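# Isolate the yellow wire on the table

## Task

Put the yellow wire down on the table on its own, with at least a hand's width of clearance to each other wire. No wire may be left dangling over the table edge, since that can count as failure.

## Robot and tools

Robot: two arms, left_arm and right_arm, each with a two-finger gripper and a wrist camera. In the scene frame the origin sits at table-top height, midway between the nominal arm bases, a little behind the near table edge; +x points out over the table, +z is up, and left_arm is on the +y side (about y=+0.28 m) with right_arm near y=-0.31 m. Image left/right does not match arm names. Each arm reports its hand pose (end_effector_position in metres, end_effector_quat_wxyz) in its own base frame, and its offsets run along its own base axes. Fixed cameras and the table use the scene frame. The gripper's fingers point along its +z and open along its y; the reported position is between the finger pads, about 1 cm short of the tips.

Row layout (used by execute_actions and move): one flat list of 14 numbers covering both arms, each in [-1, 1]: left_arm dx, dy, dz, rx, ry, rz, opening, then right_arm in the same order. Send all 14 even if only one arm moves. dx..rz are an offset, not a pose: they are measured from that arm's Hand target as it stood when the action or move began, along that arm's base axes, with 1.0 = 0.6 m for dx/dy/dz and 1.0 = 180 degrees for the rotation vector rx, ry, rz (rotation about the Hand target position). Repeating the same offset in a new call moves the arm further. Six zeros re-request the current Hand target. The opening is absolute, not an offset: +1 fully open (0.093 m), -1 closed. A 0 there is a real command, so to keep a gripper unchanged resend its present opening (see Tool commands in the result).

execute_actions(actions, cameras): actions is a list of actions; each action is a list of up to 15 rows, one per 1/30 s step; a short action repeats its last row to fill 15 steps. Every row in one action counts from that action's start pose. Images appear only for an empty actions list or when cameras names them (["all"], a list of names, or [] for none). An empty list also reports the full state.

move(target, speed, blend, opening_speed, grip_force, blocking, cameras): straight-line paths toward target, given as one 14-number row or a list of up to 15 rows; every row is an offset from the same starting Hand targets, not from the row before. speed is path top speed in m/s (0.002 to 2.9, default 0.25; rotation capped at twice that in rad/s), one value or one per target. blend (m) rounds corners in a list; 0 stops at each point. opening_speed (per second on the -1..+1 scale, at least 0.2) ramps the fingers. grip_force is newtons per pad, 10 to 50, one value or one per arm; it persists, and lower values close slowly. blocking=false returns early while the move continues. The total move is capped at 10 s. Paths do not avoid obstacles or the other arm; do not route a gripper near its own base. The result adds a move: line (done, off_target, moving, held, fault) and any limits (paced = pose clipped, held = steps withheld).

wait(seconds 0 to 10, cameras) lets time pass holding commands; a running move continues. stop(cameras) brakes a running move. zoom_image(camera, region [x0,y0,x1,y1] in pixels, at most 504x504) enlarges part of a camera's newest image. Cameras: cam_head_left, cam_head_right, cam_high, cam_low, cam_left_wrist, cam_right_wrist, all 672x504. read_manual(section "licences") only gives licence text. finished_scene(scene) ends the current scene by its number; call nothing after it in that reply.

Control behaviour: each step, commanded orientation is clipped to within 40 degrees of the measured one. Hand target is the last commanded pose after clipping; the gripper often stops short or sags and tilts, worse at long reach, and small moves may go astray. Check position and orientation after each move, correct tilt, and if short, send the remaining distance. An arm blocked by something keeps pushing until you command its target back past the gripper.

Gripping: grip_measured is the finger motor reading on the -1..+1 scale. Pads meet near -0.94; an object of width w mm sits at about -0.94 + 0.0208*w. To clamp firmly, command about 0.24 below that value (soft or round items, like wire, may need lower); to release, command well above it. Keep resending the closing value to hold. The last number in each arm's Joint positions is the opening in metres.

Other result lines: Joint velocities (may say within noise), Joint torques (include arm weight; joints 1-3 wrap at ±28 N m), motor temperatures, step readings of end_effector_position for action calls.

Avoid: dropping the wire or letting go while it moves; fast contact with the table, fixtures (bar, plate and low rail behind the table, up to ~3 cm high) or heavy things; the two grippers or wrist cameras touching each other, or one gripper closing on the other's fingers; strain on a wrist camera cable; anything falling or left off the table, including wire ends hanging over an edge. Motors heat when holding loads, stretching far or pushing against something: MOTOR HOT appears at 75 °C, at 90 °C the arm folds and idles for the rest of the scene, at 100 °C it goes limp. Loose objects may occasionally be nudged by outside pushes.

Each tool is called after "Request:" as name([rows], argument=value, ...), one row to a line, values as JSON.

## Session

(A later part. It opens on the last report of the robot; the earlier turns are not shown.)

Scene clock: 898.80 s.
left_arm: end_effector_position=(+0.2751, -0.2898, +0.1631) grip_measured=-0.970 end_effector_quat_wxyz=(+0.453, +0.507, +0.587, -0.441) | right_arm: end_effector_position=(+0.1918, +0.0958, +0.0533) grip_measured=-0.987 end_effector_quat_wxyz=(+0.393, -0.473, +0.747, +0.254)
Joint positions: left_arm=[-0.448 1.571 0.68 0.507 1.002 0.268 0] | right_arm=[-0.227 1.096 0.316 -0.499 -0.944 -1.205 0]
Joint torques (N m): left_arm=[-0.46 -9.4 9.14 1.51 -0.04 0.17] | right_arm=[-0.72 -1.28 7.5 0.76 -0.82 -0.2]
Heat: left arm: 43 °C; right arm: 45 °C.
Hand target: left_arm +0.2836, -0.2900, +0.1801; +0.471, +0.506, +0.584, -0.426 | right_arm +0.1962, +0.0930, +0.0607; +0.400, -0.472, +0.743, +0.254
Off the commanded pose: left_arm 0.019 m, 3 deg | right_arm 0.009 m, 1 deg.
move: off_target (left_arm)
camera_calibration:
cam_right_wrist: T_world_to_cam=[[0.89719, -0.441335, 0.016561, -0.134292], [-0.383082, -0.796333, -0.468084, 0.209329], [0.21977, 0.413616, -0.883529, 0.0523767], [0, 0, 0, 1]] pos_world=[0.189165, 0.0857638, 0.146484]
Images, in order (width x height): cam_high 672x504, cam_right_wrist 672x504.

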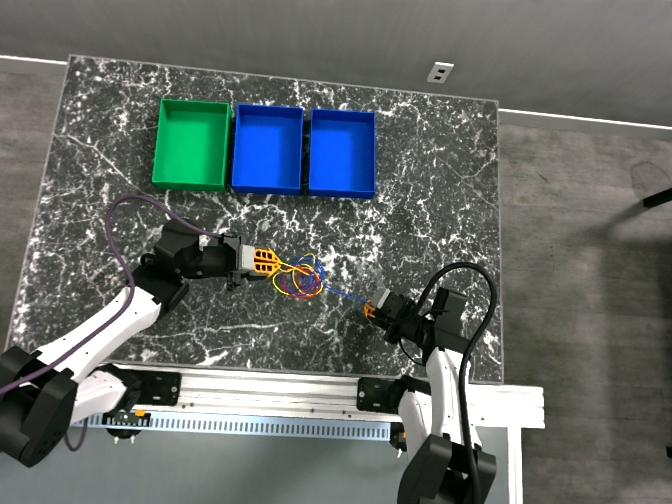

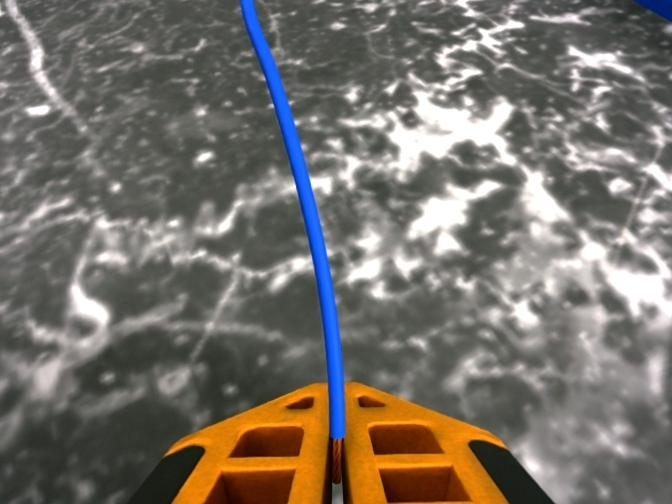

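Request:
move(target=[0, 0, 0, 0, 0, 0, -1, 0.07, -0.155, 0.01, 0, 0, -0.1, -1], speed=0.06, cameras=["cam_high"])

Request:
zoom_image(camera="cam_high", region=[230, 190, 430, 340])

Scene clock: 917.53 s.
left_arm: end_effector_position=(+0.2726, -0.2917, +0.1623) grip_measured=-0.970 end_effector_quat_wxyz=(+0.449, +0.508, +0.586, -0.443) | right_arm: end_effector_position=(+0.2307, +0.0120, +0.0622) grip_measured=-0.987 end_effector_quat_wxyz=(+0.429, -0.351, +0.806, +0.208)
Joint positions: left_arm=[-0.456 1.571 0.68 0.502 1.002 0.268 0] | right_arm=[-0.601 1.288 0.459 -0.577 -0.986 -1.333 0]
Joint torques (N m): left_arm=[0.12 -9.47 9.18 1.54 -0.04 0.16] | right_arm=[-1.46 -2.33 7.45 0.81 -0.56 -0.07]
Heat: left arm: 43 °C; right arm: 45 °C.
Hand target: left_arm +0.2836, -0.2900, +0.1801; +0.471, +0.506, +0.584, -0.426 | right_arm +0.2382, +0.0001, +0.0667; +0.435, -0.350, +0.808, +0.188
Off the commanded pose: left_arm 0.021 m, 3 deg | right_arm 0.015 m, 2 deg.
move: off_target (left_arm, right_arm)
Images, in order (width x height): cam_high 672x504.

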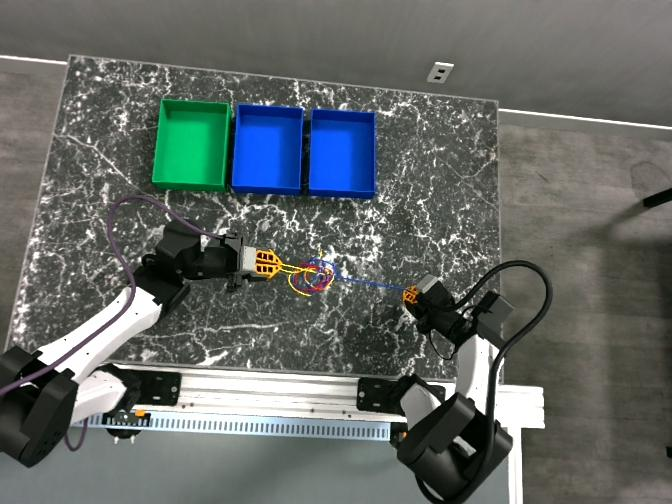

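Scaled by 2.520 from the camera's 672x504 image, which has a finer 960x720 frame.

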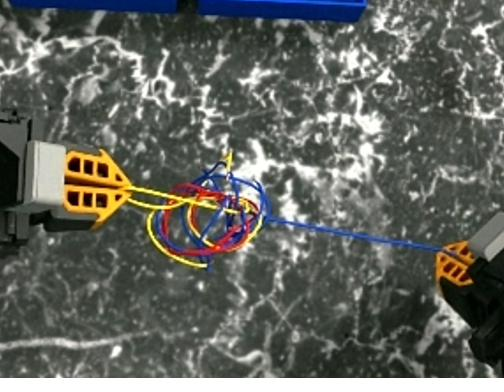

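Request:
move(target=[0, 0, 0, 0, 0, 0, -1, 0.09, -0.19, 0.0, 0, 0, -0.1, -1], speed=0.06, cameras=["cam_high", "cam_low"])

Request:
zoom_image(camera="cam_high", region=[230, 190, 450, 350])

Request:
zoom_image(camera="cam_low", region=[300, 60, 470, 220])

Scene clock: 932.50 s.
left_arm: end_effector_position=(+0.2702, -0.2941, +0.1619) grip_measured=-0.970 end_effector_quat_wxyz=(+0.447, +0.510, +0.585, -0.444) | right_arm: end_effector_position=(+0.2758, -0.0771, +0.0645) grip_measured=-0.987 end_effector_quat_wxyz=(+0.450, -0.222, +0.846, +0.183)
Joint positions: left_arm=[-0.465 1.571 0.68 0.501 0.999 0.268 0] | right_arm=[-0.79 1.539 0.655 -0.47 -0.998 -1.185 0]
Joint torques (N m): left_arm=[0.8 -9.5 9.16 1.56 -0.02 0.19] | right_arm=[-3 -4.12 8.43 1.94 -0.11 0.34]
Heat: left arm: 43 °C; right arm: 46 °C.
Hand target: left_arm +0.2836, -0.2900, +0.1801; +0.471, +0.506, +0.584, -0.426 | right_arm +0.2922, -0.1139, +0.0667; +0.459, -0.220, +0.853, +0.118
Off the commanded pose: left_arm 0.023 m, 3 deg | right_arm 0.040 m, 8 deg.
move: off_target (left_arm, right_arm)
Images, in order (width x height): cam_high 672x504, cam_low 672x504.

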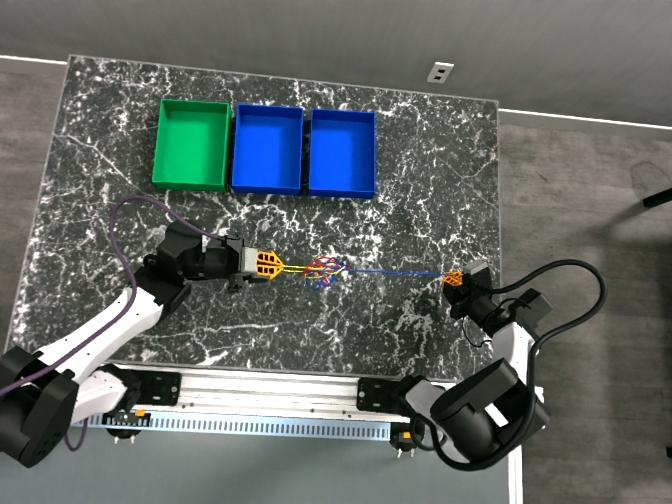

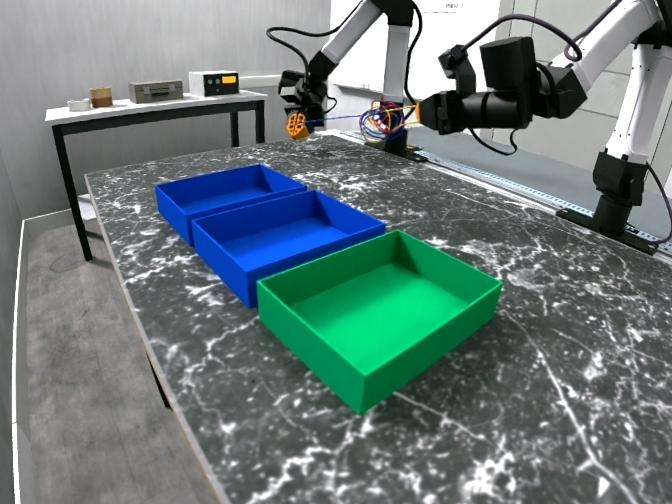

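Scaled by 2.291 from the camera's 672x504 image, which has a finer 960x720 frame.

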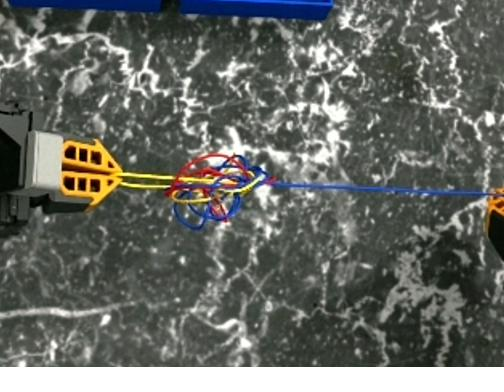

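Scaled by 2.965 from the camera's 672x504 image, which has a finer 960x720 frame.

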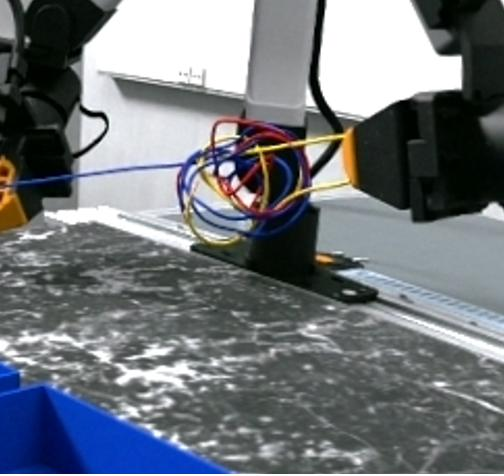

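Request:
zoom_image(camera="cam_high", region=[275, 240, 365, 300])

Request:
zoom_image(camera="cam_low", region=[340, 80, 430, 155])

Scaled by 5.600 from the camera's 672x504 image, which has a finer 960x720 frame.

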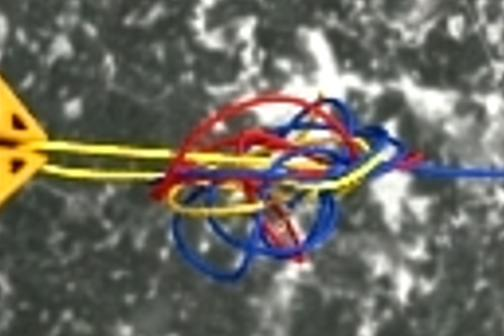

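Scaled by 5.600 from the camera's 672x504 image, which has a finer 960x720 frame.

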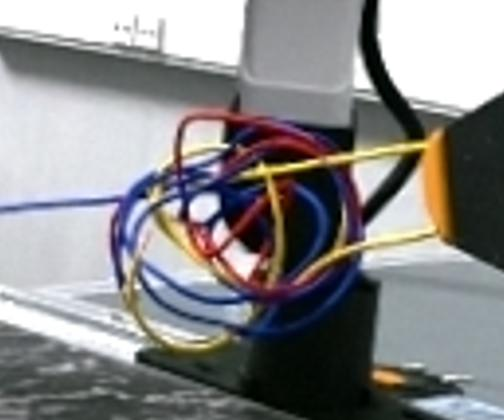

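Request:
move(target=[0, 0, 0, 0, 0, 0, -1, -0.06, 0.19, 0.0, 0, 0, 0.1, -1], speed=0.06, cameras=["cam_high", "cam_low", "cam_right_wrist"])

Request:
zoom_image(camera="cam_high", region=[270, 230, 380, 310])

Request:
zoom_image(camera="cam_low", region=[320, 80, 440, 190])

Scene clock: 984.23 s.
left_arm: end_effector_position=(+0.2721, -0.2925, +0.1619) grip_measured=-0.970 end_effector_quat_wxyz=(+0.448, +0.509, +0.587, -0.443) | right_arm: end_effector_position=(+0.2574, +0.0009, +0.0660) grip_measured=-0.987 end_effector_quat_wxyz=(+0.437, -0.342, +0.807, +0.201)
Joint positions: left_arm=[-0.459 1.571 0.68 0.501 0.999 0.268 0] | right_arm=[-0.572 1.367 0.52 -0.47 -0.982 -1.238 0]
Joint torques (N m): left_arm=[0.35 -9.44 9.16 1.56 0 0.18] | right_arm=[0.85 -5.53 4.48 0.95 -0.48 -0.04]
Heat: left arm: 44 °C; right arm: 49 °C.
Hand target: left_arm +0.2836, -0.2899, +0.1801; +0.471, +0.506, +0.584, -0.426 | right_arm +0.2562, +0.0001, +0.0667; +0.435, -0.350, +0.808, +0.188
Off the commanded pose: left_arm 0.022 m, 3 deg | right_arm 0.002 m, 2 deg.
move: off_target (left_arm)
camera_calibration:
cam_right_wrist: T_world_to_cam=[[0.714704, -0.699426, -0.00136506, -0.186718], [-0.60916, -0.621505, -0.492602, 0.224481], [0.34369, 0.352896, -0.870254, 0.0556962], [0, 0, 0, 1]] pos_world=[0.251051, -0.0107341, 0.158795]
Images, in order (width x height): cam_high 672x504, cam_low 672x504, cam_right_wrist 672x504.

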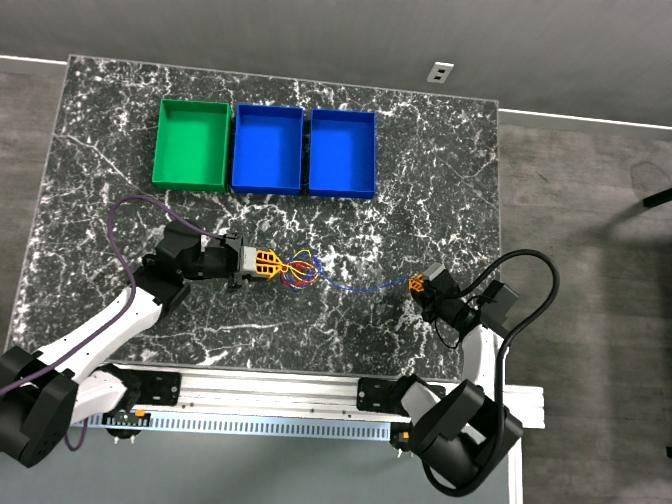

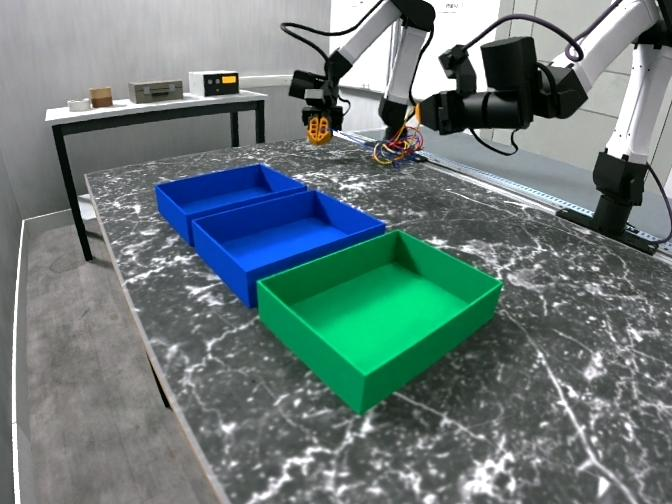

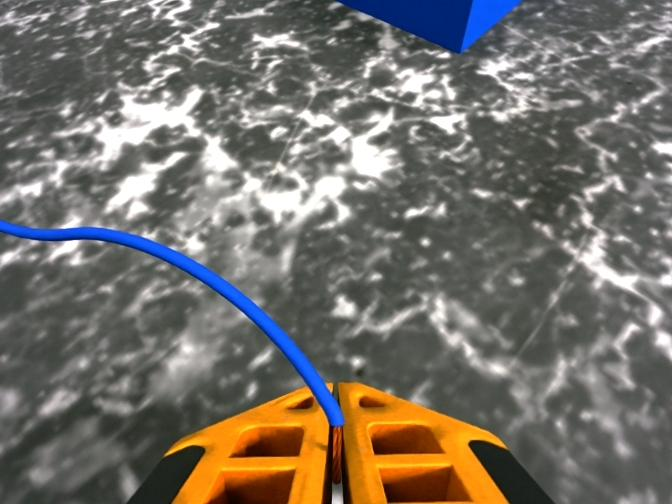

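Scaled by 4.582 from the camera's 672x504 image, which has a finer 960x720 frame.

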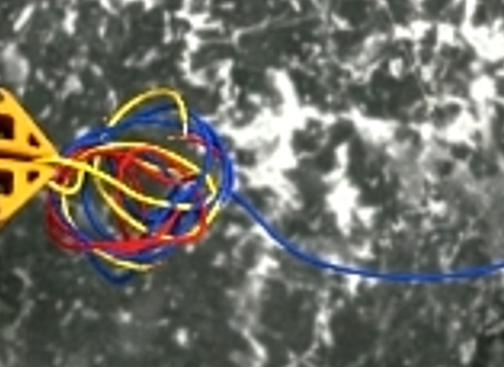

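Scaled by 4.200 from the camera's 672x504 image, which has a finer 960x720 frame.

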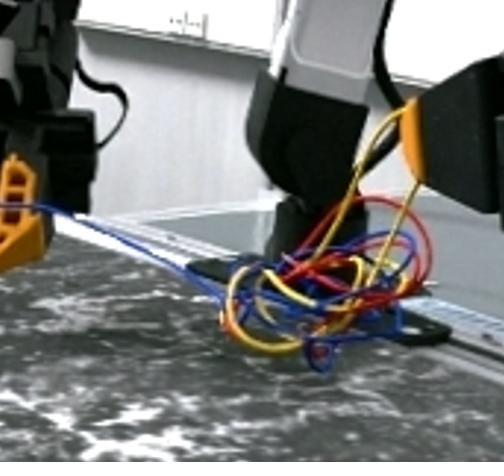

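Request:
move(target=[0, 0, 0, 0, 0, 0, -1, 0.05, -0.13, 0.03, 0, 0, -0.06, -1], speed=0.08, cameras=["cam_high"])

Request:
execute_actions([
  [[0,0,0,0,0,0,-1,0,-0.012,0,0,0,0,-1],[0,0,0,0,0,0,-1,0,-0.024,0,0,0,0,-1],[0,0,0,0,0,0,-1,0,-0.033,0,0,0,0,-1],[0,0,0,0,0,0,-1,0,-0.024,0,0,0,0,-1],[0,0,0,0,0,0,-1,0,-0.008,0,0,0,0,-1],[0,0,0,0,0,0,-1,0,0.008,0,0,0,0,-1],[0,0,0,0,0,0,-1,0,0.018,0,0,0,0,-1],[0,0,0,0,0,0,-1,0,0.008,0,0,0,0,-1],[0,0,0,0,0,0,-1,0,-0.012,0,0,0,0,-1],[0,0,0,0,0,0,-1,0,-0.03,0,0,0,0,-1],[0,0,0,0,0,0,-1,0,-0.04,0,0,0,0,-1],[0,0,0,0,0,0,-1,0,-0.03,0,0,0,0,-1],[0,0,0,0,0,0,-1,0,-0.012,0,0,0,0,-1],[0,0,0,0,0,0,-1,0,0.004,0,0,0,0,-1],[0,0,0,0,0,0,-1,0,0.0,0,0,0,0,-1]],
  [[0,0,0,0,0,0,-1,0,-0.012,0,0,0,0,-1],[0,0,0,0,0,0,-1,0,-0.024,0,0,0,0,-1],[0,0,0,0,0,0,-1,0,-0.033,0,0,0,0,-1],[0,0,0,0,0,0,-1,0,-0.024,0,0,0,0,-1],[0,0,0,0,0,0,-1,0,-0.008,0,0,0,0,-1],[0,0,0,0,0,0,-1,0,0.008,0,0,0,0,-1],[0,0,0,0,0,0,-1,0,0.018,0,0,0,0,-1],[0,0,0,0,0,0,-1,0,0.008,0,0,0,0,-1],[0,0,0,0,0,0,-1,0,-0.012,0,0,0,0,-1],[0,0,0,0,0,0,-1,0,-0.03,0,0,0,0,-1],[0,0,0,0,0,0,-1,0,-0.04,0,0,0,0,-1],[0,0,0,0,0,0,-1,0,-0.03,0,0,0,0,-1],[0,0,0,0,0,0,-1,0,-0.012,0,0,0,0,-1],[0,0,0,0,0,0,-1,0,0.004,0,0,0,0,-1],[0,0,0,0,0,0,-1,0,0.0,0,0,0,0,-1]],
], cameras=["cam_high"])

Request:
zoom_image(camera="cam_high", region=[270, 220, 450, 320])

Scene clock: 1053.13 s.
left_arm: end_effector_position=(+0.2721, -0.2925, +0.1619) grip_measured=-0.970 end_effector_quat_wxyz=(+0.448, +0.509, +0.587, -0.443) | right_arm: end_effector_position=(+0.2843, -0.0670, +0.0827) grip_measured=-0.987 end_effector_quat_wxyz=(+0.457, -0.283, +0.829, +0.155)
Joint positions: left_arm=[-0.459 1.571 0.68 0.501 0.999 0.268 0] | right_arm=[-0.731 1.478 0.684 -0.497 -0.981 -1.24 0]
Joint torques (N m): left_arm=[0.32 -9.47 9.13 1.56 0 0.19] | right_arm=[-1.1 -4.07 7.61 0.82 -0.44 0.06]
Motor temperatures (°C): left_arm=[25 42 45 40 25 28 29] | right_arm=[24 32 44 36 27 25 27]
Heat: left arm: 45 °C; right arm: 44 °C.
Hand target: left_arm +0.2836, -0.2899, +0.1801; +0.471, +0.506, +0.584, -0.426 | right_arm +0.2862, -0.0780, +0.0847; +0.451, -0.273, +0.837, +0.146
Off the commanded pose: left_arm 0.022 m, 3 deg | right_arm 0.011 m, 2 deg.
move: off_target (left_arm, right_arm)
Images, in order (width x height): cam_high 672x504.

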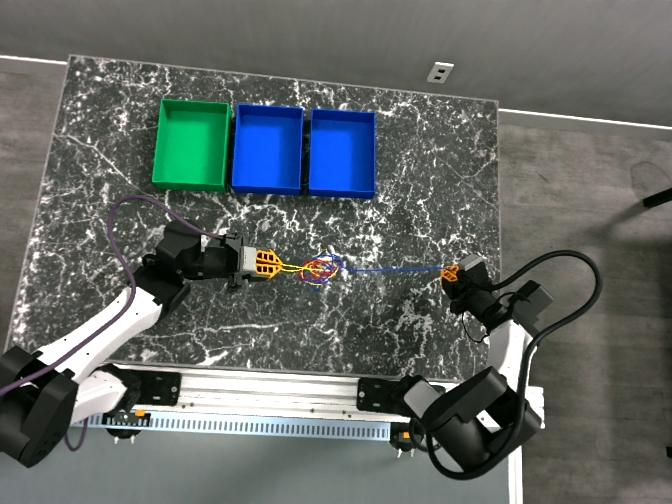

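Scene clock: 1054.77 s.
left_arm: end_effector_position=(+0.2723, -0.2932, +0.1630) grip_measured=-0.970 end_effector_quat_wxyz=(+0.449, +0.509, +0.586, -0.443) | right_arm: end_effector_position=(+0.2836, -0.0711, +0.0813) grip_measured=-0.987 end_effector_quat_wxyz=(+0.449, -0.271, +0.834, +0.172)
Joint positions: left_arm=[-0.461 1.571 0.683 0.501 0.998 0.268 0] | right_arm=[-0.747 1.516 0.721 -0.555 -0.986 -1.256 0]
Joint torques (N m): left_arm=[0.43 -9.44 8.87 1.57 -0.01 0.19] | right_arm=[0.43 -7.32 5.11 1.24 -0.4 0.22]
Heat: left arm: 45 °C; right arm: 44 °C.
Hand target: left_arm +0.2836, -0.2900, +0.1801; +0.471, +0.506, +0.584, -0.426 | right_arm +0.2862, -0.0779, +0.0847; +0.451, -0.273, +0.837, +0.146
Off the commanded pose: left_arm 0.021 m, 3 deg | right_arm 0.008 m, 3 deg.
Step readings (end_effector_position of left_arm | right_arm):
0: (+0.2721, -0.2925, +0.1619) | (+0.2843, -0.0670, +0.0827)
1: (+0.2721, -0.2925, +0.1619) | (+0.2843, -0.0680, +0.0828)
2: (+0.2721, -0.2925, +0.1619) | (+0.2843, -0.0702, +0.0822)
4: (+0.2721, -0.2925, +0.1619) | (+0.2852, -0.0797, +0.0815)
8: (+0.2719, -0.2930, +0.1624) | (+0.2840, -0.0688, +0.0811)
15: (+0.2718, -0.2936, +0.1630) | (+0.2836, -0.0749, +0.0809)
16: (+0.2718, -0.2936, +0.1630) | (+0.2835, -0.0731, +0.0808)
17: (+0.2718, -0.2936, +0.1630) | (+0.2836, -0.0737, +0.0808)
19: (+0.2718, -0.2936, +0.1630) | (+0.2835, -0.0786, +0.0810)
23: (+0.2718, -0.2936, +0.1630) | (+0.2819, -0.0682, +0.0806)
30: (+0.2718, -0.2936, +0.1630) | (+0.2826, -0.0739, +0.0807)
Images, in order (width x height): cam_high 672x504.

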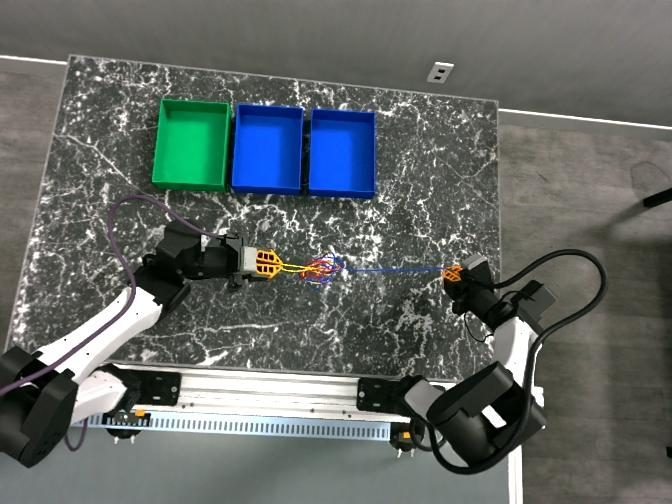

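Scaled by 2.800 from the camera's 672x504 image, which has a finer 960x720 frame.

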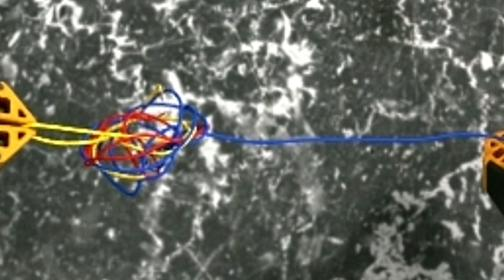

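Request:
zoom_image(camera="cam_high", region=[280, 240, 360, 300])

Request:
zoom_image(camera="cam_high", region=[296, 250, 346, 290])

Scaled by 6.300 from the camera's 672x504 image, which has a finer 960x720 frame.

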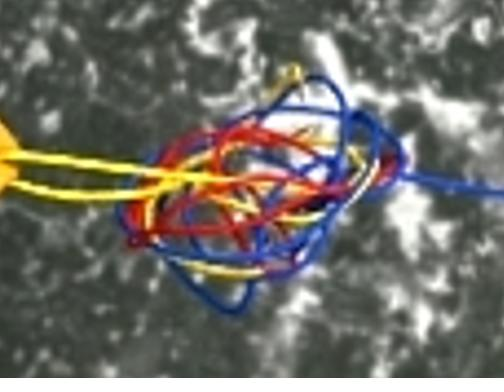

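Scaled by 10.080 from the camera's 672x504 image, which has a finer 960x720 frame.

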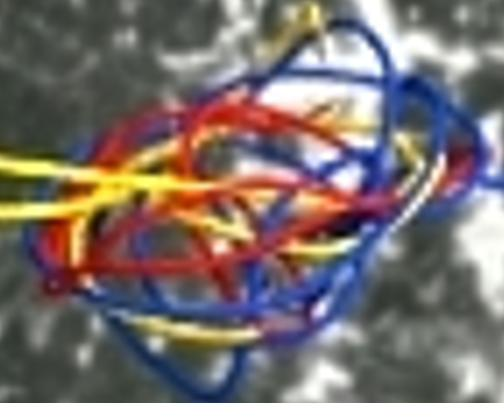

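Request:
execute_actions([
  [[0,0,0,0,0,0,-1,0,-0.02,0,0,0,0,-1],[0,0,0,0,0,0,-1,0,-0.045,0,0,0,0,-1],[0,0,0,0,0,0,-1,0,-0.065,0,0,0,0,-1],[0,0,0,0,0,0,-1,0,-0.065,0,0,0,0,-1],[0,0,0,0,0,0,-1,0,-0.045,0,0,0,0,-1],[0,0,0,0,0,0,-1,0,-0.015,0,0,0,0,-1],[0,0,0,0,0,0,-1,0,0.005,0,0,0,0,-1],[0,0,0,0,0,0,-1,0,-0.005,0,0,0,0,-1],[0,0,0,0,0,0,-1,0,-0.03,0,0,0,0,-1],[0,0,0,0,0,0,-1,0,-0.055,0,0,0,0,-1],[0,0,0,0,0,0,-1,0,-0.075,0,0,0,0,-1],[0,0,0,0,0,0,-1,0,-0.075,0,0,0,0,-1],[0,0,0,0,0,0,-1,0,-0.055,0,0,0,0,-1],[0,0,0,0,0,0,-1,0,-0.025,0,0,0,0,-1],[0,0,0,0,0,0,-1,0,-0.01,0,0,0,0,-1]],
  [[0,0,0,0,0,0,-1,0,-0.02,0,0,0,0,-1],[0,0,0,0,0,0,-1,0,-0.045,0,0,0,0,-1],[0,0,0,0,0,0,-1,0,-0.065,0,0,0,0,-1],[0,0,0,0,0,0,-1,0,-0.065,0,0,0,0,-1],[0,0,0,0,0,0,-1,0,-0.045,0,0,0,0,-1],[0,0,0,0,0,0,-1,0,-0.015,0,0,0,0,-1],[0,0,0,0,0,0,-1,0,0.005,0,0,0,0,-1],[0,0,0,0,0,0,-1,0,-0.005,0,0,0,0,-1],[0,0,0,0,0,0,-1,0,-0.03,0,0,0,0,-1],[0,0,0,0,0,0,-1,0,-0.055,0,0,0,0,-1],[0,0,0,0,0,0,-1,0,-0.075,0,0,0,0,-1],[0,0,0,0,0,0,-1,0,-0.075,0,0,0,0,-1],[0,0,0,0,0,0,-1,0,-0.055,0,0,0,0,-1],[0,0,0,0,0,0,-1,0,-0.025,0,0,0,0,-1],[0,0,0,0,0,0,-1,0,-0.01,0,0,0,0,-1]],
  [[0,0,0,0,0,0,-1,0,-0.02,0,0,0,0,-1],[0,0,0,0,0,0,-1,0,-0.045,0,0,0,0,-1],[0,0,0,0,0,0,-1,0,-0.065,0,0,0,0,-1],[0,0,0,0,0,0,-1,0,-0.065,0,0,0,0,-1],[0,0,0,0,0,0,-1,0,-0.045,0,0,0,0,-1],[0,0,0,0,0,0,-1,0,-0.015,0,0,0,0,-1],[0,0,0,0,0,0,-1,0,0.005,0,0,0,0,-1],[0,0,0,0,0,0,-1,0,-0.005,0,0,0,0,-1],[0,0,0,0,0,0,-1,0,-0.03,0,0,0,0,-1],[0,0,0,0,0,0,-1,0,-0.055,0,0,0,0,-1],[0,0,0,0,0,0,-1,0,-0.075,0,0,0,0,-1],[0,0,0,0,0,0,-1,0,-0.075,0,0,0,0,-1],[0,0,0,0,0,0,-1,0,-0.055,0,0,0,0,-1],[0,0,0,0,0,0,-1,0,-0.025,0,0,0,0,-1],[0,0,0,0,0,0,-1,0,-0.01,0,0,0,0,-1]],
], cameras=["cam_high"])

Request:
zoom_image(camera="cam_high", region=[270, 220, 450, 320])

Scene clock: 1145.37 s.
left_arm: end_effector_position=(+0.2735, -0.2930, +0.1640) grip_measured=-0.970 end_effector_quat_wxyz=(+0.451, +0.509, +0.585, -0.441) | right_arm: end_effector_position=(+0.2840, -0.0897, +0.0799) grip_measured=-0.987 end_effector_quat_wxyz=(+0.449, -0.274, +0.832, +0.175)
Joint positions: left_arm=[-0.459 1.571 0.686 0.501 0.997 0.268 0] | right_arm=[-0.802 1.599 0.799 -0.645 -1 -1.368 0]
Joint torques (N m): left_arm=[0.34 -9.37 8.72 1.55 0 0.19] | right_arm=[0.14 -7.92 4.63 0.98 -0.42 0.15]
Heat: left arm: 43 °C; right arm: 41 °C.
Hand target: left_arm +0.2836, -0.2900, +0.1801; +0.471, +0.506, +0.584, -0.426 | right_arm +0.2862, -0.0960, +0.0847; +0.451, -0.273, +0.837, +0.146
Off the commanded pose: left_arm 0.019 m, 3 deg | right_arm 0.008 m, 3 deg.
Step readings (end_effector_position of left_arm | right_arm):
0: (+0.2723, -0.2932, +0.1630) | (+0.2837, -0.0711, +0.0813)
1: (+0.2723, -0.2932, +0.1630) | (+0.2835, -0.0715, +0.0813)
2: (+0.2723, -0.2932, +0.1630) | (+0.2832, -0.0745, +0.0814)
4: (+0.2715, -0.2940, +0.1629) | (+0.2839, -0.0872, +0.0818)
8: (+0.2714, -0.2945, +0.1634) | (+0.2817, -0.0796, +0.0802)
15: (+0.2723, -0.2937, +0.1634) | (+0.2825, -0.0952, +0.0808)
16: (+0.2723, -0.2937, +0.1634) | (+0.2821, -0.0899, +0.0807)
17: (+0.2728, -0.2933, +0.1634) | (+0.2819, -0.0873, +0.0805)
19: (+0.2728, -0.2933, +0.1634) | (+0.2832, -0.0969, +0.0812)
23: (+0.2723, -0.2937, +0.1634) | (+0.2811, -0.0883, +0.0801)
30: (+0.2719, -0.2941, +0.1634) | (+0.2828, -0.1027, +0.0809)
31: (+0.2723, -0.2937, +0.1634) | (+0.2821, -0.0966, +0.0805)
32: (+0.2728, -0.2933, +0.1634) | (+0.2820, -0.0941, +0.0807)
34: (+0.2728, -0.2933, +0.1634) | (+0.2834, -0.1036, +0.0813)
38: (+0.2728, -0.2933, +0.1634) | (+0.2813, -0.0953, +0.0803)
45: (+0.2717, -0.2947, +0.1640) | (+0.2826, -0.1077, +0.0810)
Images, in order (width x height): cam_high 672x504.

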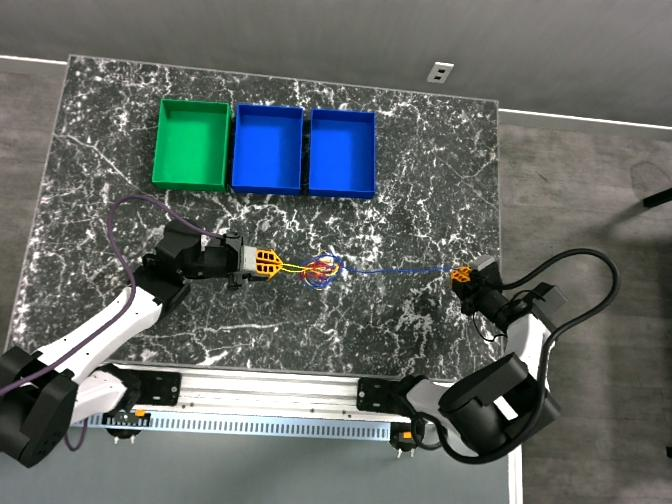

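Scaled by 2.800 from the camera's 672x504 image, which has a finer 960x720 frame.

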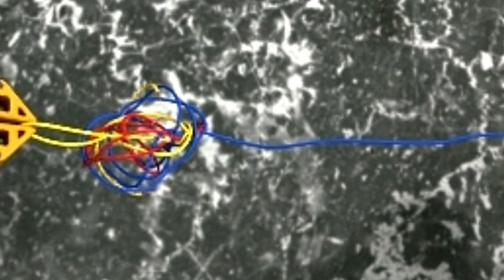

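Request:
execute_actions([
  [[0,0,0,0,0,0,-1,0,-0.025,0,0,0,0,-1],[0,0,0,0,0,0,-1,0,-0.05,0,0,0,0,-1],[0,0,0,0,0,0,-1,0,-0.07,0,0,0,0,-1],[0,0,0,0,0,0,-1,0,-0.07,0,0,0,0,-1],[0,0,0,0,0,0,-1,0,-0.045,0,0,0,0,-1],[0,0,0,0,0,0,-1,0,-0.015,0,0,0,0,-1],[0,0,0,0,0,0,-1,0,0.0,0,0,0,0,-1],[0,0,0,0,0,0,-1,0,-0.01,0,0,0,0,-1],[0,0,0,0,0,0,-1,0,-0.035,0,0,0,0,-1],[0,0,0,0,0,0,-1,0,-0.06,0,0,0,0,-1],[0,0,0,0,0,0,-1,0,-0.085,0,0,0,0,-1],[0,0,0,0,0,0,-1,0,-0.085,0,0,0,0,-1],[0,0,0,0,0,0,-1,0,-0.06,0,0,0,0,-1],[0,0,0,0,0,0,-1,0,-0.035,0,0,0,0,-1],[0,0,0,0,0,0,-1,0,-0.02,0,0,0,0,-1]],
  [[0,0,0,0,0,0,-1,0,-0.025,0,0,0,0,-1],[0,0,0,0,0,0,-1,0,-0.05,0,0,0,0,-1],[0,0,0,0,0,0,-1,0,-0.07,0,0,0,0,-1],[0,0,0,0,0,0,-1,0,-0.07,0,0,0,0,-1],[0,0,0,0,0,0,-1,0,-0.045,0,0,0,0,-1],[0,0,0,0,0,0,-1,0,-0.015,0,0,0,0,-1],[0,0,0,0,0,0,-1,0,0.0,0,0,0,0,-1],[0,0,0,0,0,0,-1,0,-0.01,0,0,0,0,-1],[0,0,0,0,0,0,-1,0,-0.035,0,0,0,0,-1],[0,0,0,0,0,0,-1,0,-0.06,0,0,0,0,-1],[0,0,0,0,0,0,-1,0,-0.085,0,0,0,0,-1],[0,0,0,0,0,0,-1,0,-0.085,0,0,0,0,-1],[0,0,0,0,0,0,-1,0,-0.06,0,0,0,0,-1],[0,0,0,0,0,0,-1,0,-0.035,0,0,0,0,-1],[0,0,0,0,0,0,-1,0,-0.02,0,0,0,0,-1]],
  [[0,0,0,0,0,0,-1,0,-0.025,0,0,0,0,-1],[0,0,0,0,0,0,-1,0,-0.05,0,0,0,0,-1],[0,0,0,0,0,0,-1,0,-0.07,0,0,0,0,-1],[0,0,0,0,0,0,-1,0,-0.07,0,0,0,0,-1],[0,0,0,0,0,0,-1,0,-0.045,0,0,0,0,-1],[0,0,0,0,0,0,-1,0,-0.015,0,0,0,0,-1],[0,0,0,0,0,0,-1,0,0.0,0,0,0,0,-1],[0,0,0,0,0,0,-1,0,-0.01,0,0,0,0,-1],[0,0,0,0,0,0,-1,0,-0.035,0,0,0,0,-1],[0,0,0,0,0,0,-1,0,-0.06,0,0,0,0,-1],[0,0,0,0,0,0,-1,0,-0.085,0,0,0,0,-1],[0,0,0,0,0,0,-1,0,-0.085,0,0,0,0,-1],[0,0,0,0,0,0,-1,0,-0.06,0,0,0,0,-1],[0,0,0,0,0,0,-1,0,-0.035,0,0,0,0,-1],[0,0,0,0,0,0,-1,0,-0.02,0,0,0,0,-1]],
], cameras=["cam_high", "cam_low"])

Request:
zoom_image(camera="cam_high", region=[270, 220, 480, 330])

Request:
zoom_image(camera="cam_low", region=[260, 60, 450, 220])

Scene clock: 1179.73 s.
left_arm: end_effector_position=(+0.2738, -0.2937, +0.1650) grip_measured=-0.970 end_effector_quat_wxyz=(+0.452, +0.510, +0.584, -0.441) | right_arm: end_effector_position=(+0.2846, -0.1249, +0.0794) grip_measured=-0.987 end_effector_quat_wxyz=(+0.451, -0.270, +0.832, +0.177)
Joint positions: left_arm=[-0.461 1.571 0.689 0.501 0.996 0.268 0] | right_arm=[-0.891 1.734 0.947 -0.797 -1.012 -1.526 0]
Joint torques (N m): left_arm=[0.42 -9.42 8.49 1.56 0 0.18] | right_arm=[0.29 -9.33 4.78 0.73 -0.5 0.18]
Heat: left arm: 44 °C; right arm: 41 °C.
Hand target: left_arm +0.2836, -0.2900, +0.1801; +0.471, +0.506, +0.584, -0.426 | right_arm +0.2862, -0.1319, +0.0847; +0.451, -0.273, +0.837, +0.146
Off the commanded pose: left_arm 0.018 m, 3 deg | right_arm 0.009 m, 4 deg.
Step readings (end_effector_position of left_arm | right_arm):
0: (+0.2735, -0.2930, +0.1640) | (+0.2841, -0.0897, +0.0799)
1: (+0.2735, -0.2930, +0.1640) | (+0.2841, -0.0904, +0.0802)
2: (+0.2735, -0.2930, +0.1640) | (+0.2840, -0.0938, +0.0809)
4: (+0.2735, -0.2930, +0.1640) | (+0.2857, -0.1115, +0.0822)
8: (+0.2721, -0.2943, +0.1640) | (+0.2822, -0.1016, +0.0805)
15: (+0.2713, -0.2951, +0.1640) | (+0.2836, -0.1164, +0.0811)
16: (+0.2718, -0.2947, +0.1640) | (+0.2831, -0.1115, +0.0808)
17: (+0.2722, -0.2943, +0.1640) | (+0.2829, -0.1100, +0.0806)
19: (+0.2727, -0.2938, +0.1640) | (+0.2847, -0.1212, +0.0818)
23: (+0.2725, -0.2944, +0.1645) | (+0.2819, -0.1092, +0.0806)
30: (+0.2720, -0.2948, +0.1645) | (+0.2828, -0.1278, +0.0814)
31: (+0.2725, -0.2944, +0.1645) | (+0.2823, -0.1234, +0.0811)
32: (+0.2725, -0.2944, +0.1645) | (+0.2828, -0.1220, +0.0809)
34: (+0.2730, -0.2940, +0.1645) | (+0.2851, -0.1324, +0.0822)
38: (+0.2720, -0.2948, +0.1645) | (+0.2822, -0.1210, +0.0804)
45: (+0.2706, -0.2966, +0.1650) | (+0.2840, -0.1342, +0.0823)
Images, in order (width x height): cam_high 672x504, cam_low 672x504.

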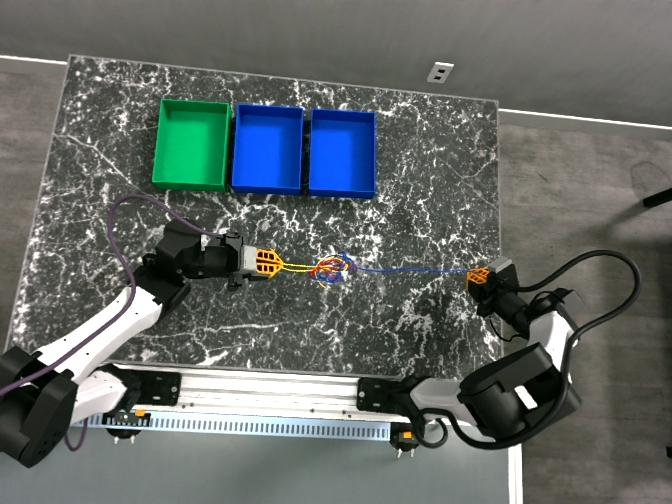

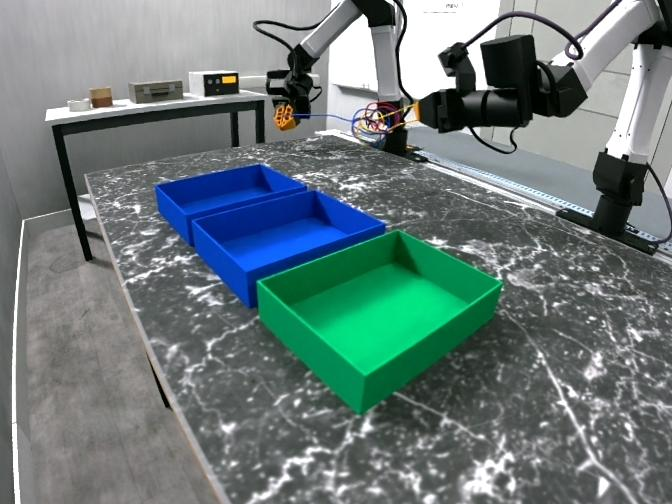

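Scaled by 2.400 from the camera's 672x504 image, which has a finer 960x720 frame.

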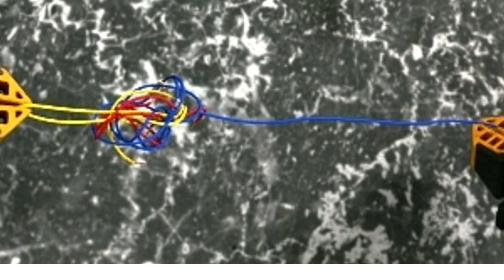

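Scaled by 2.653 from the camera's 672x504 image, which has a finer 960x720 frame.

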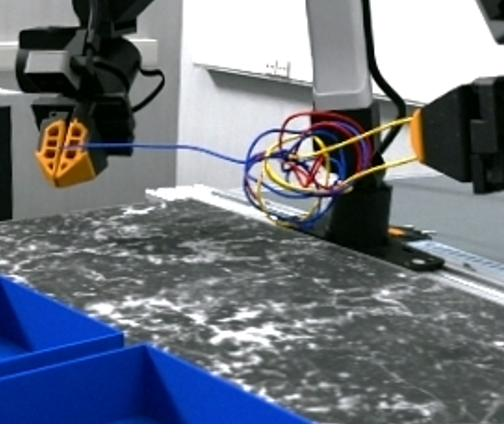

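Request:
execute_actions([
  [[0,0,0,0,0,0,-1,0,-0.025,0,0,0,0,-1],[0,0,0,0,0,0,-1,0,-0.05,0,0,0,0,-1],[0,0,0,0,0,0,-1,0,-0.07,0,0,0,0,-1],[0,0,0,0,0,0,-1,0,-0.07,0,0,0,0,-1],[0,0,0,0,0,0,-1,0,-0.045,0,0,0,0,-1],[0,0,0,0,0,0,-1,0,-0.015,0,0,0,0,-1],[0,0,0,0,0,0,-1,0,0.0,0,0,0,0,-1],[0,0,0,0,0,0,-1,0,-0.01,0,0,0,0,-1],[0,0,0,0,0,0,-1,0,-0.035,0,0,0,0,-1],[0,0,0,0,0,0,-1,0,-0.06,0,0,0,0,-1],[0,0,0,0,0,0,-1,0,-0.085,0,0,0,0,-1],[0,0,0,0,0,0,-1,0,-0.085,0,0,0,0,-1],[0,0,0,0,0,0,-1,0,-0.06,0,0,0,0,-1],[0,0,0,0,0,0,-1,0,-0.035,0,0,0,0,-1],[0,0,0,0,0,0,-1,0,-0.02,0,0,0,0,-1]],
  [[0,0,0,0,0,0,-1,0,-0.025,0,0,0,0,-1],[0,0,0,0,0,0,-1,0,-0.05,0,0,0,0,-1],[0,0,0,0,0,0,-1,0,-0.07,0,0,0,0,-1],[0,0,0,0,0,0,-1,0,-0.07,0,0,0,0,-1],[0,0,0,0,0,0,-1,0,-0.045,0,0,0,0,-1],[0,0,0,0,0,0,-1,0,-0.015,0,0,0,0,-1],[0,0,0,0,0,0,-1,0,0.0,0,0,0,0,-1],[0,0,0,0,0,0,-1,0,-0.01,0,0,0,0,-1],[0,0,0,0,0,0,-1,0,-0.035,0,0,0,0,-1],[0,0,0,0,0,0,-1,0,-0.06,0,0,0,0,-1],[0,0,0,0,0,0,-1,0,-0.085,0,0,0,0,-1],[0,0,0,0,0,0,-1,0,-0.085,0,0,0,0,-1],[0,0,0,0,0,0,-1,0,-0.06,0,0,0,0,-1],[0,0,0,0,0,0,-1,0,-0.035,0,0,0,0,-1],[0,0,0,0,0,0,-1,0,-0.02,0,0,0,0,-1]],
  [[0,0,0,0,0,0,-1,0,-0.025,0,0,0,0,-1],[0,0,0,0,0,0,-1,0,-0.05,0,0,0,0,-1],[0,0,0,0,0,0,-1,0,-0.07,0,0,0,0,-1],[0,0,0,0,0,0,-1,0,-0.07,0,0,0,0,-1],[0,0,0,0,0,0,-1,0,-0.045,0,0,0,0,-1],[0,0,0,0,0,0,-1,0,-0.015,0,0,0,0,-1],[0,0,0,0,0,0,-1,0,0.0,0,0,0,0,-1],[0,0,0,0,0,0,-1,0,-0.01,0,0,0,0,-1],[0,0,0,0,0,0,-1,0,-0.035,0,0,0,0,-1],[0,0,0,0,0,0,-1,0,-0.06,0,0,0,0,-1],[0,0,0,0,0,0,-1,0,-0.085,0,0,0,0,-1],[0,0,0,0,0,0,-1,0,-0.085,0,0,0,0,-1],[0,0,0,0,0,0,-1,0,-0.06,0,0,0,0,-1],[0,0,0,0,0,0,-1,0,-0.035,0,0,0,0,-1],[0,0,0,0,0,0,-1,0,-0.02,0,0,0,0,-1]],
], cameras=["cam_high", "cam_low"])

Request:
zoom_image(camera="cam_high", region=[280, 220, 500, 330])

Request:
zoom_image(camera="cam_low", region=[260, 60, 450, 220])

Scene clock: 1216.53 s.
left_arm: end_effector_position=(+0.2741, -0.2938, +0.1655) grip_measured=-0.970 end_effector_quat_wxyz=(+0.452, +0.510, +0.584, -0.441) | right_arm: end_effector_position=(+0.2847, -0.1605, +0.0773) grip_measured=-0.987 end_effector_quat_wxyz=(+0.449, -0.269, +0.833, +0.178)
Joint positions: left_arm=[-0.461 1.571 0.691 0.5 0.996 0.268 0] | right_arm=[-0.963 1.866 1.105 -0.939 -1.004 -1.659 0]
Joint torques (N m): left_arm=[0.47 -9.36 8.35 1.56 0 0.17] | right_arm=[0.2 -10.69 4.7 0.49 -0.55 0.19]
Motor temperatures (°C): left_arm=[25 43 42 39 25 28 29] | right_arm=[24 38 42 32 27 25 27]
Heat: left arm: 43 °C; right arm: 42 °C.
Hand target: left_arm +0.2836, -0.2900, +0.1801; +0.471, +0.506, +0.584, -0.426 | right_arm +0.2862, -0.1680, +0.0847; +0.451, -0.273, +0.837, +0.146
Off the commanded pose: left_arm 0.018 m, 3 deg | right_arm 0.011 m, 4 deg.
Step readings (end_effector_position of left_arm | right_arm):
0: (+0.2738, -0.2937, +0.1650) | (+0.2847, -0.1250, +0.0794)
1: (+0.2738, -0.2937, +0.1650) | (+0.2848, -0.1252, +0.0796)
2: (+0.2738, -0.2937, +0.1650) | (+0.2847, -0.1280, +0.0806)
4: (+0.2733, -0.2941, +0.1650) | (+0.2863, -0.1418, +0.0834)
8: (+0.2724, -0.2950, +0.1650) | (+0.2827, -0.1330, +0.0803)
15: (+0.2702, -0.2970, +0.1650) | (+0.2842, -0.1446, +0.0821)
16: (+0.2711, -0.2962, +0.1650) | (+0.2832, -0.1413, +0.0812)
17: (+0.2720, -0.2954, +0.1650) | (+0.2830, -0.1412, +0.0813)
19: (+0.2725, -0.2949, +0.1650) | (+0.2851, -0.1515, +0.0832)
23: (+0.2723, -0.2955, +0.1656) | (+0.2824, -0.1428, +0.0806)
30: (+0.2723, -0.2955, +0.1656) | (+0.2842, -0.1601, +0.0824)
31: (+0.2728, -0.2951, +0.1656) | (+0.2834, -0.1570, +0.0810)
32: (+0.2732, -0.2947, +0.1655) | (+0.2836, -0.1565, +0.0812)
34: (+0.2732, -0.2947, +0.1655) | (+0.2859, -0.1664, +0.0828)
38: (+0.2727, -0.2951, +0.1655) | (+0.2831, -0.1549, +0.0800)
45: (+0.2714, -0.2963, +0.1655) | (+0.2843, -0.1689, +0.0821)
Images, in order (width x height): cam_high 672x504, cam_low 672x504.

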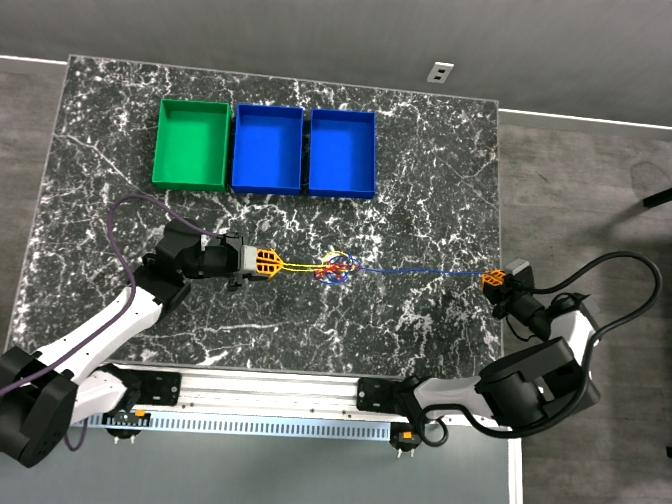

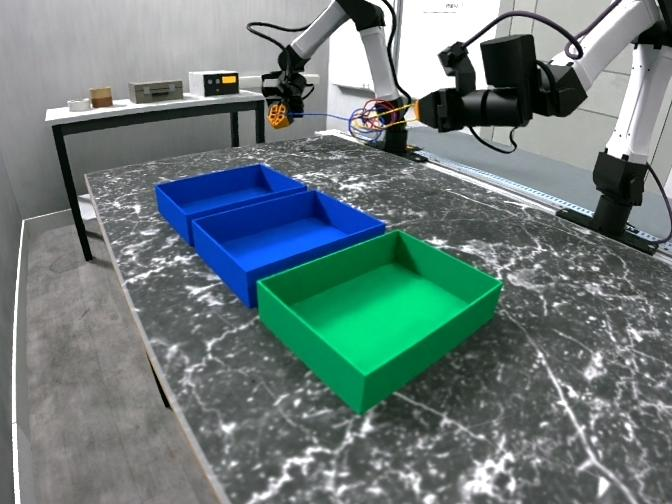

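Scaled by 2.291 from the camera's 672x504 image, which has a finer 960x720 frame.

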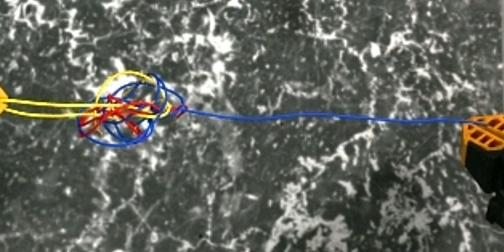

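Scaled by 2.653 from the camera's 672x504 image, which has a finer 960x720 frame.

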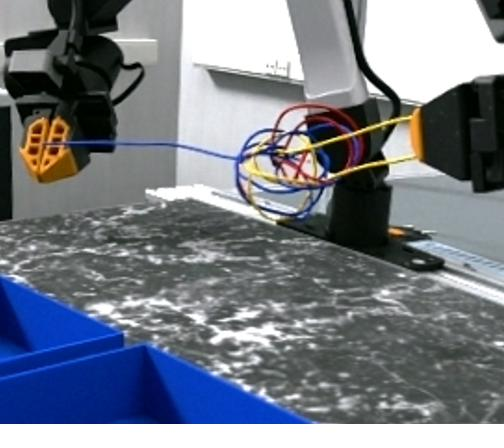

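Request:
execute_actions([
  [[0,0.003,0,0,0,0,-1,0,-0.025,0,0,0,0,-1],[0,0.006,0,0,0,0,-1,0,-0.05,0,0,0,0,-1],[0,0.009,0,0,0,0,-1,0,-0.07,0,0,0,0,-1],[0,0.012,0,0,0,0,-1,0,-0.07,0,0,0,0,-1],[0,0.015,0,0,0,0,-1,0,-0.045,0,0,0,0,-1],[0,0.018,0,0,0,0,-1,0,-0.015,0,0,0,0,-1],[0,0.021,0,0,0,0,-1,0,0.01,0,0,0,0,-1],[0,0.024,0,0,0,0,-1,0,-0.005,0,0,0,0,-1],[0,0.027,0,0,0,0,-1,0,-0.025,0,0,0,0,-1],[0,0.03,0,0,0,0,-1,0,-0.05,0,0,0,0,-1],[0,0.033,0,0,0,0,-1,0,-0.07,0,0,0,0,-1],[0,0.036,0,0,0,0,-1,0,-0.07,0,0,0,0,-1],[0,0.039,0,0,0,0,-1,0,-0.05,0,0,0,0,-1],[0,0.042,0,0,0,0,-1,0,-0.025,0,0,0,0,-1],[0,0.045,0,0,0,0,-1,0,0,0,0,0,0,-1]],
  [[0,0.003,0,0,0,0,-1,0,-0.025,0,0,0,0,-1],[0,0.006,0,0,0,0,-1,0,-0.05,0,0,0,0,-1],[0,0.009,0,0,0,0,-1,0,-0.07,0,0,0,0,-1],[0,0.012,0,0,0,0,-1,0,-0.07,0,0,0,0,-1],[0,0.015,0,0,0,0,-1,0,-0.045,0,0,0,0,-1],[0,0.018,0,0,0,0,-1,0,-0.015,0,0,0,0,-1],[0,0.021,0,0,0,0,-1,0,0.01,0,0,0,0,-1],[0,0.024,0,0,0,0,-1,0,-0.005,0,0,0,0,-1],[0,0.027,0,0,0,0,-1,0,-0.025,0,0,0,0,-1],[0,0.03,0,0,0,0,-1,0,-0.05,0,0,0,0,-1],[0,0.033,0,0,0,0,-1,0,-0.07,0,0,0,0,-1],[0,0.036,0,0,0,0,-1,0,-0.07,0,0,0,0,-1],[0,0.039,0,0,0,0,-1,0,-0.05,0,0,0,0,-1],[0,0.042,0,0,0,0,-1,0,-0.025,0,0,0,0,-1],[0,0.045,0,0,0,0,-1,0,0,0,0,0,0,-1]],
  [[0,0.003,0,0,0,0,-1,0,-0.025,0,0,0,0,-1],[0,0.006,0,0,0,0,-1,0,-0.05,0,0,0,0,-1],[0,0.009,0,0,0,0,-1,0,-0.07,0,0,0,0,-1],[0,0.012,0,0,0,0,-1,0,-0.07,0,0,0,0,-1],[0,0.015,0,0,0,0,-1,0,-0.045,0,0,0,0,-1],[0,0.018,0,0,0,0,-1,0,-0.015,0,0,0,0,-1],[0,0.021,0,0,0,0,-1,0,0.01,0,0,0,0,-1],[0,0.024,0,0,0,0,-1,0,-0.005,0,0,0,0,-1],[0,0.027,0,0,0,0,-1,0,-0.025,0,0,0,0,-1],[0,0.03,0,0,0,0,-1,0,-0.05,0,0,0,0,-1],[0,0.033,0,0,0,0,-1,0,-0.07,0,0,0,0,-1],[0,0.036,0,0,0,0,-1,0,-0.07,0,0,0,0,-1],[0,0.039,0,0,0,0,-1,0,-0.05,0,0,0,0,-1],[0,0.042,0,0,0,0,-1,0,-0.025,0,0,0,0,-1],[0,0.045,0,0,0,0,-1,0,0,0,0,0,0,-1]],
], cameras=["cam_high", "cam_low"])

Request:
zoom_image(camera="cam_high", region=[260, 220, 500, 330])

Request:
zoom_image(camera="cam_low", region=[260, 60, 450, 220])

Scene clock: 1269.70 s.
left_arm: end_effector_position=(+0.2807, -0.2223, +0.1711) grip_measured=-0.970 end_effector_quat_wxyz=(+0.461, +0.507, +0.583, -0.437) | right_arm: end_effector_position=(+0.2749, -0.1369, +0.0834) grip_measured=-0.987 end_effector_quat_wxyz=(+0.431, -0.259, +0.831, +0.239)
Joint positions: left_arm=[-0.215 1.473 0.68 0.22 1.205 0.499 0] | right_arm=[-0.943 1.878 1.123 -1.106 -1.004 -1.708 0]
Joint torques (N m): left_arm=[2.25 -8.94 6.49 1.28 0.46 0.29] | right_arm=[-2.09 -10.32 5.46 1.42 -0.55 0.36]
Motor temperatures (°C): left_arm=[25 43 44 39 25 28 29] | right_arm=[24 47 42 31 27 25 27]
Heat: left arm: 44 °C; right arm: 47 °C.
Hand target: left_arm +0.2836, -0.2089, +0.1800; +0.471, +0.506, +0.584, -0.426 | right_arm +0.2862, -0.1679, +0.0847; +0.451, -0.273, +0.837, +0.146
Off the commanded pose: left_arm 0.016 m, 2 deg | right_arm 0.033 m, 11 deg.
Step readings (end_effector_position of left_arm | right_arm):
0: (+0.2741, -0.2938, +0.1655) | (+0.2847, -0.1605, +0.0773)
1: (+0.2741, -0.2938, +0.1655) | (+0.2850, -0.1610, +0.0775)
2: (+0.2745, -0.2934, +0.1655) | (+0.2850, -0.1636, +0.0787)
4: (+0.2749, -0.2930, +0.1654) | (+0.2874, -0.1753, +0.0834)
8: (+0.2784, -0.2884, +0.1669) | (+0.2833, -0.1641, +0.0800)
15: (+0.2804, -0.2799, +0.1709) | (+0.2833, -0.1646, +0.0829)
16: (+0.2815, -0.2777, +0.1714) | (+0.2816, -0.1616, +0.0813)
17: (+0.2835, -0.2746, +0.1720) | (+0.2812, -0.1610, +0.0818)
19: (+0.2834, -0.2724, +0.1735) | (+0.2818, -0.1621, +0.0841)
23: (+0.2817, -0.2678, +0.1727) | (+0.2786, -0.1500, +0.0822)
30: (+0.2795, -0.2592, +0.1720) | (+0.2778, -0.1479, +0.0870)
31: (+0.2799, -0.2569, +0.1719) | (+0.2766, -0.1455, +0.0856)
32: (+0.2811, -0.2537, +0.1717) | (+0.2763, -0.1451, +0.0862)
34: (+0.2796, -0.2523, +0.1722) | (+0.2760, -0.1455, +0.0889)
38: (+0.2821, -0.2422, +0.1727) | (+0.2751, -0.1405, +0.0857)
45: (+0.2795, -0.2317, +0.1718) | (+0.2759, -0.1471, +0.0889)
Images, in order (width x height): cam_high 672x504, cam_low 672x504.

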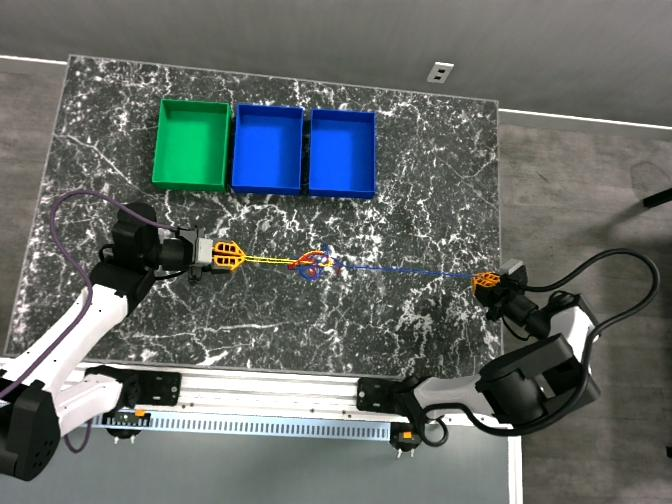

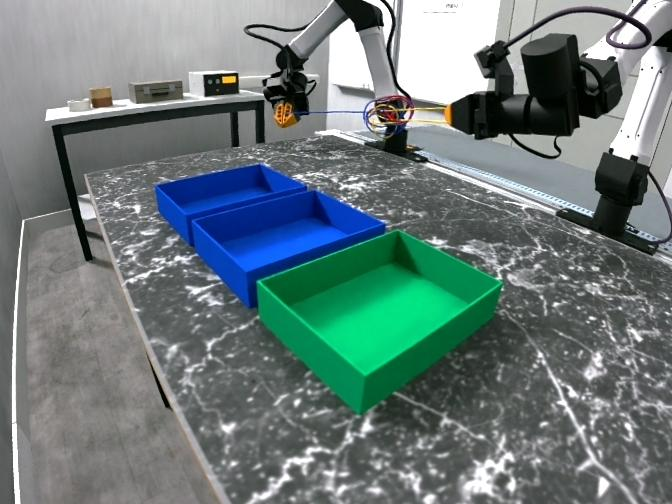

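Scaled by 2.100 from the camera's 672x504 image, which has a finer 960x720 frame.

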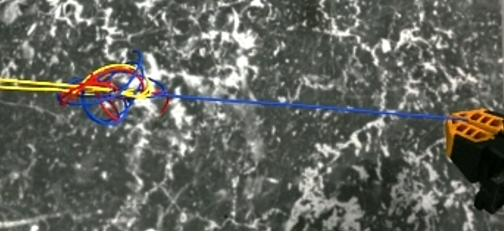

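Scaled by 2.653 from the camera's 672x504 image, which has a finer 960x720 frame.

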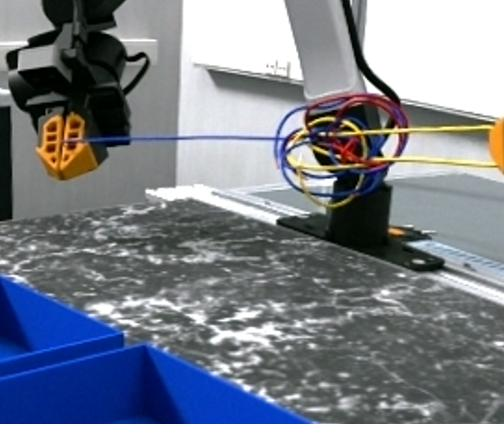

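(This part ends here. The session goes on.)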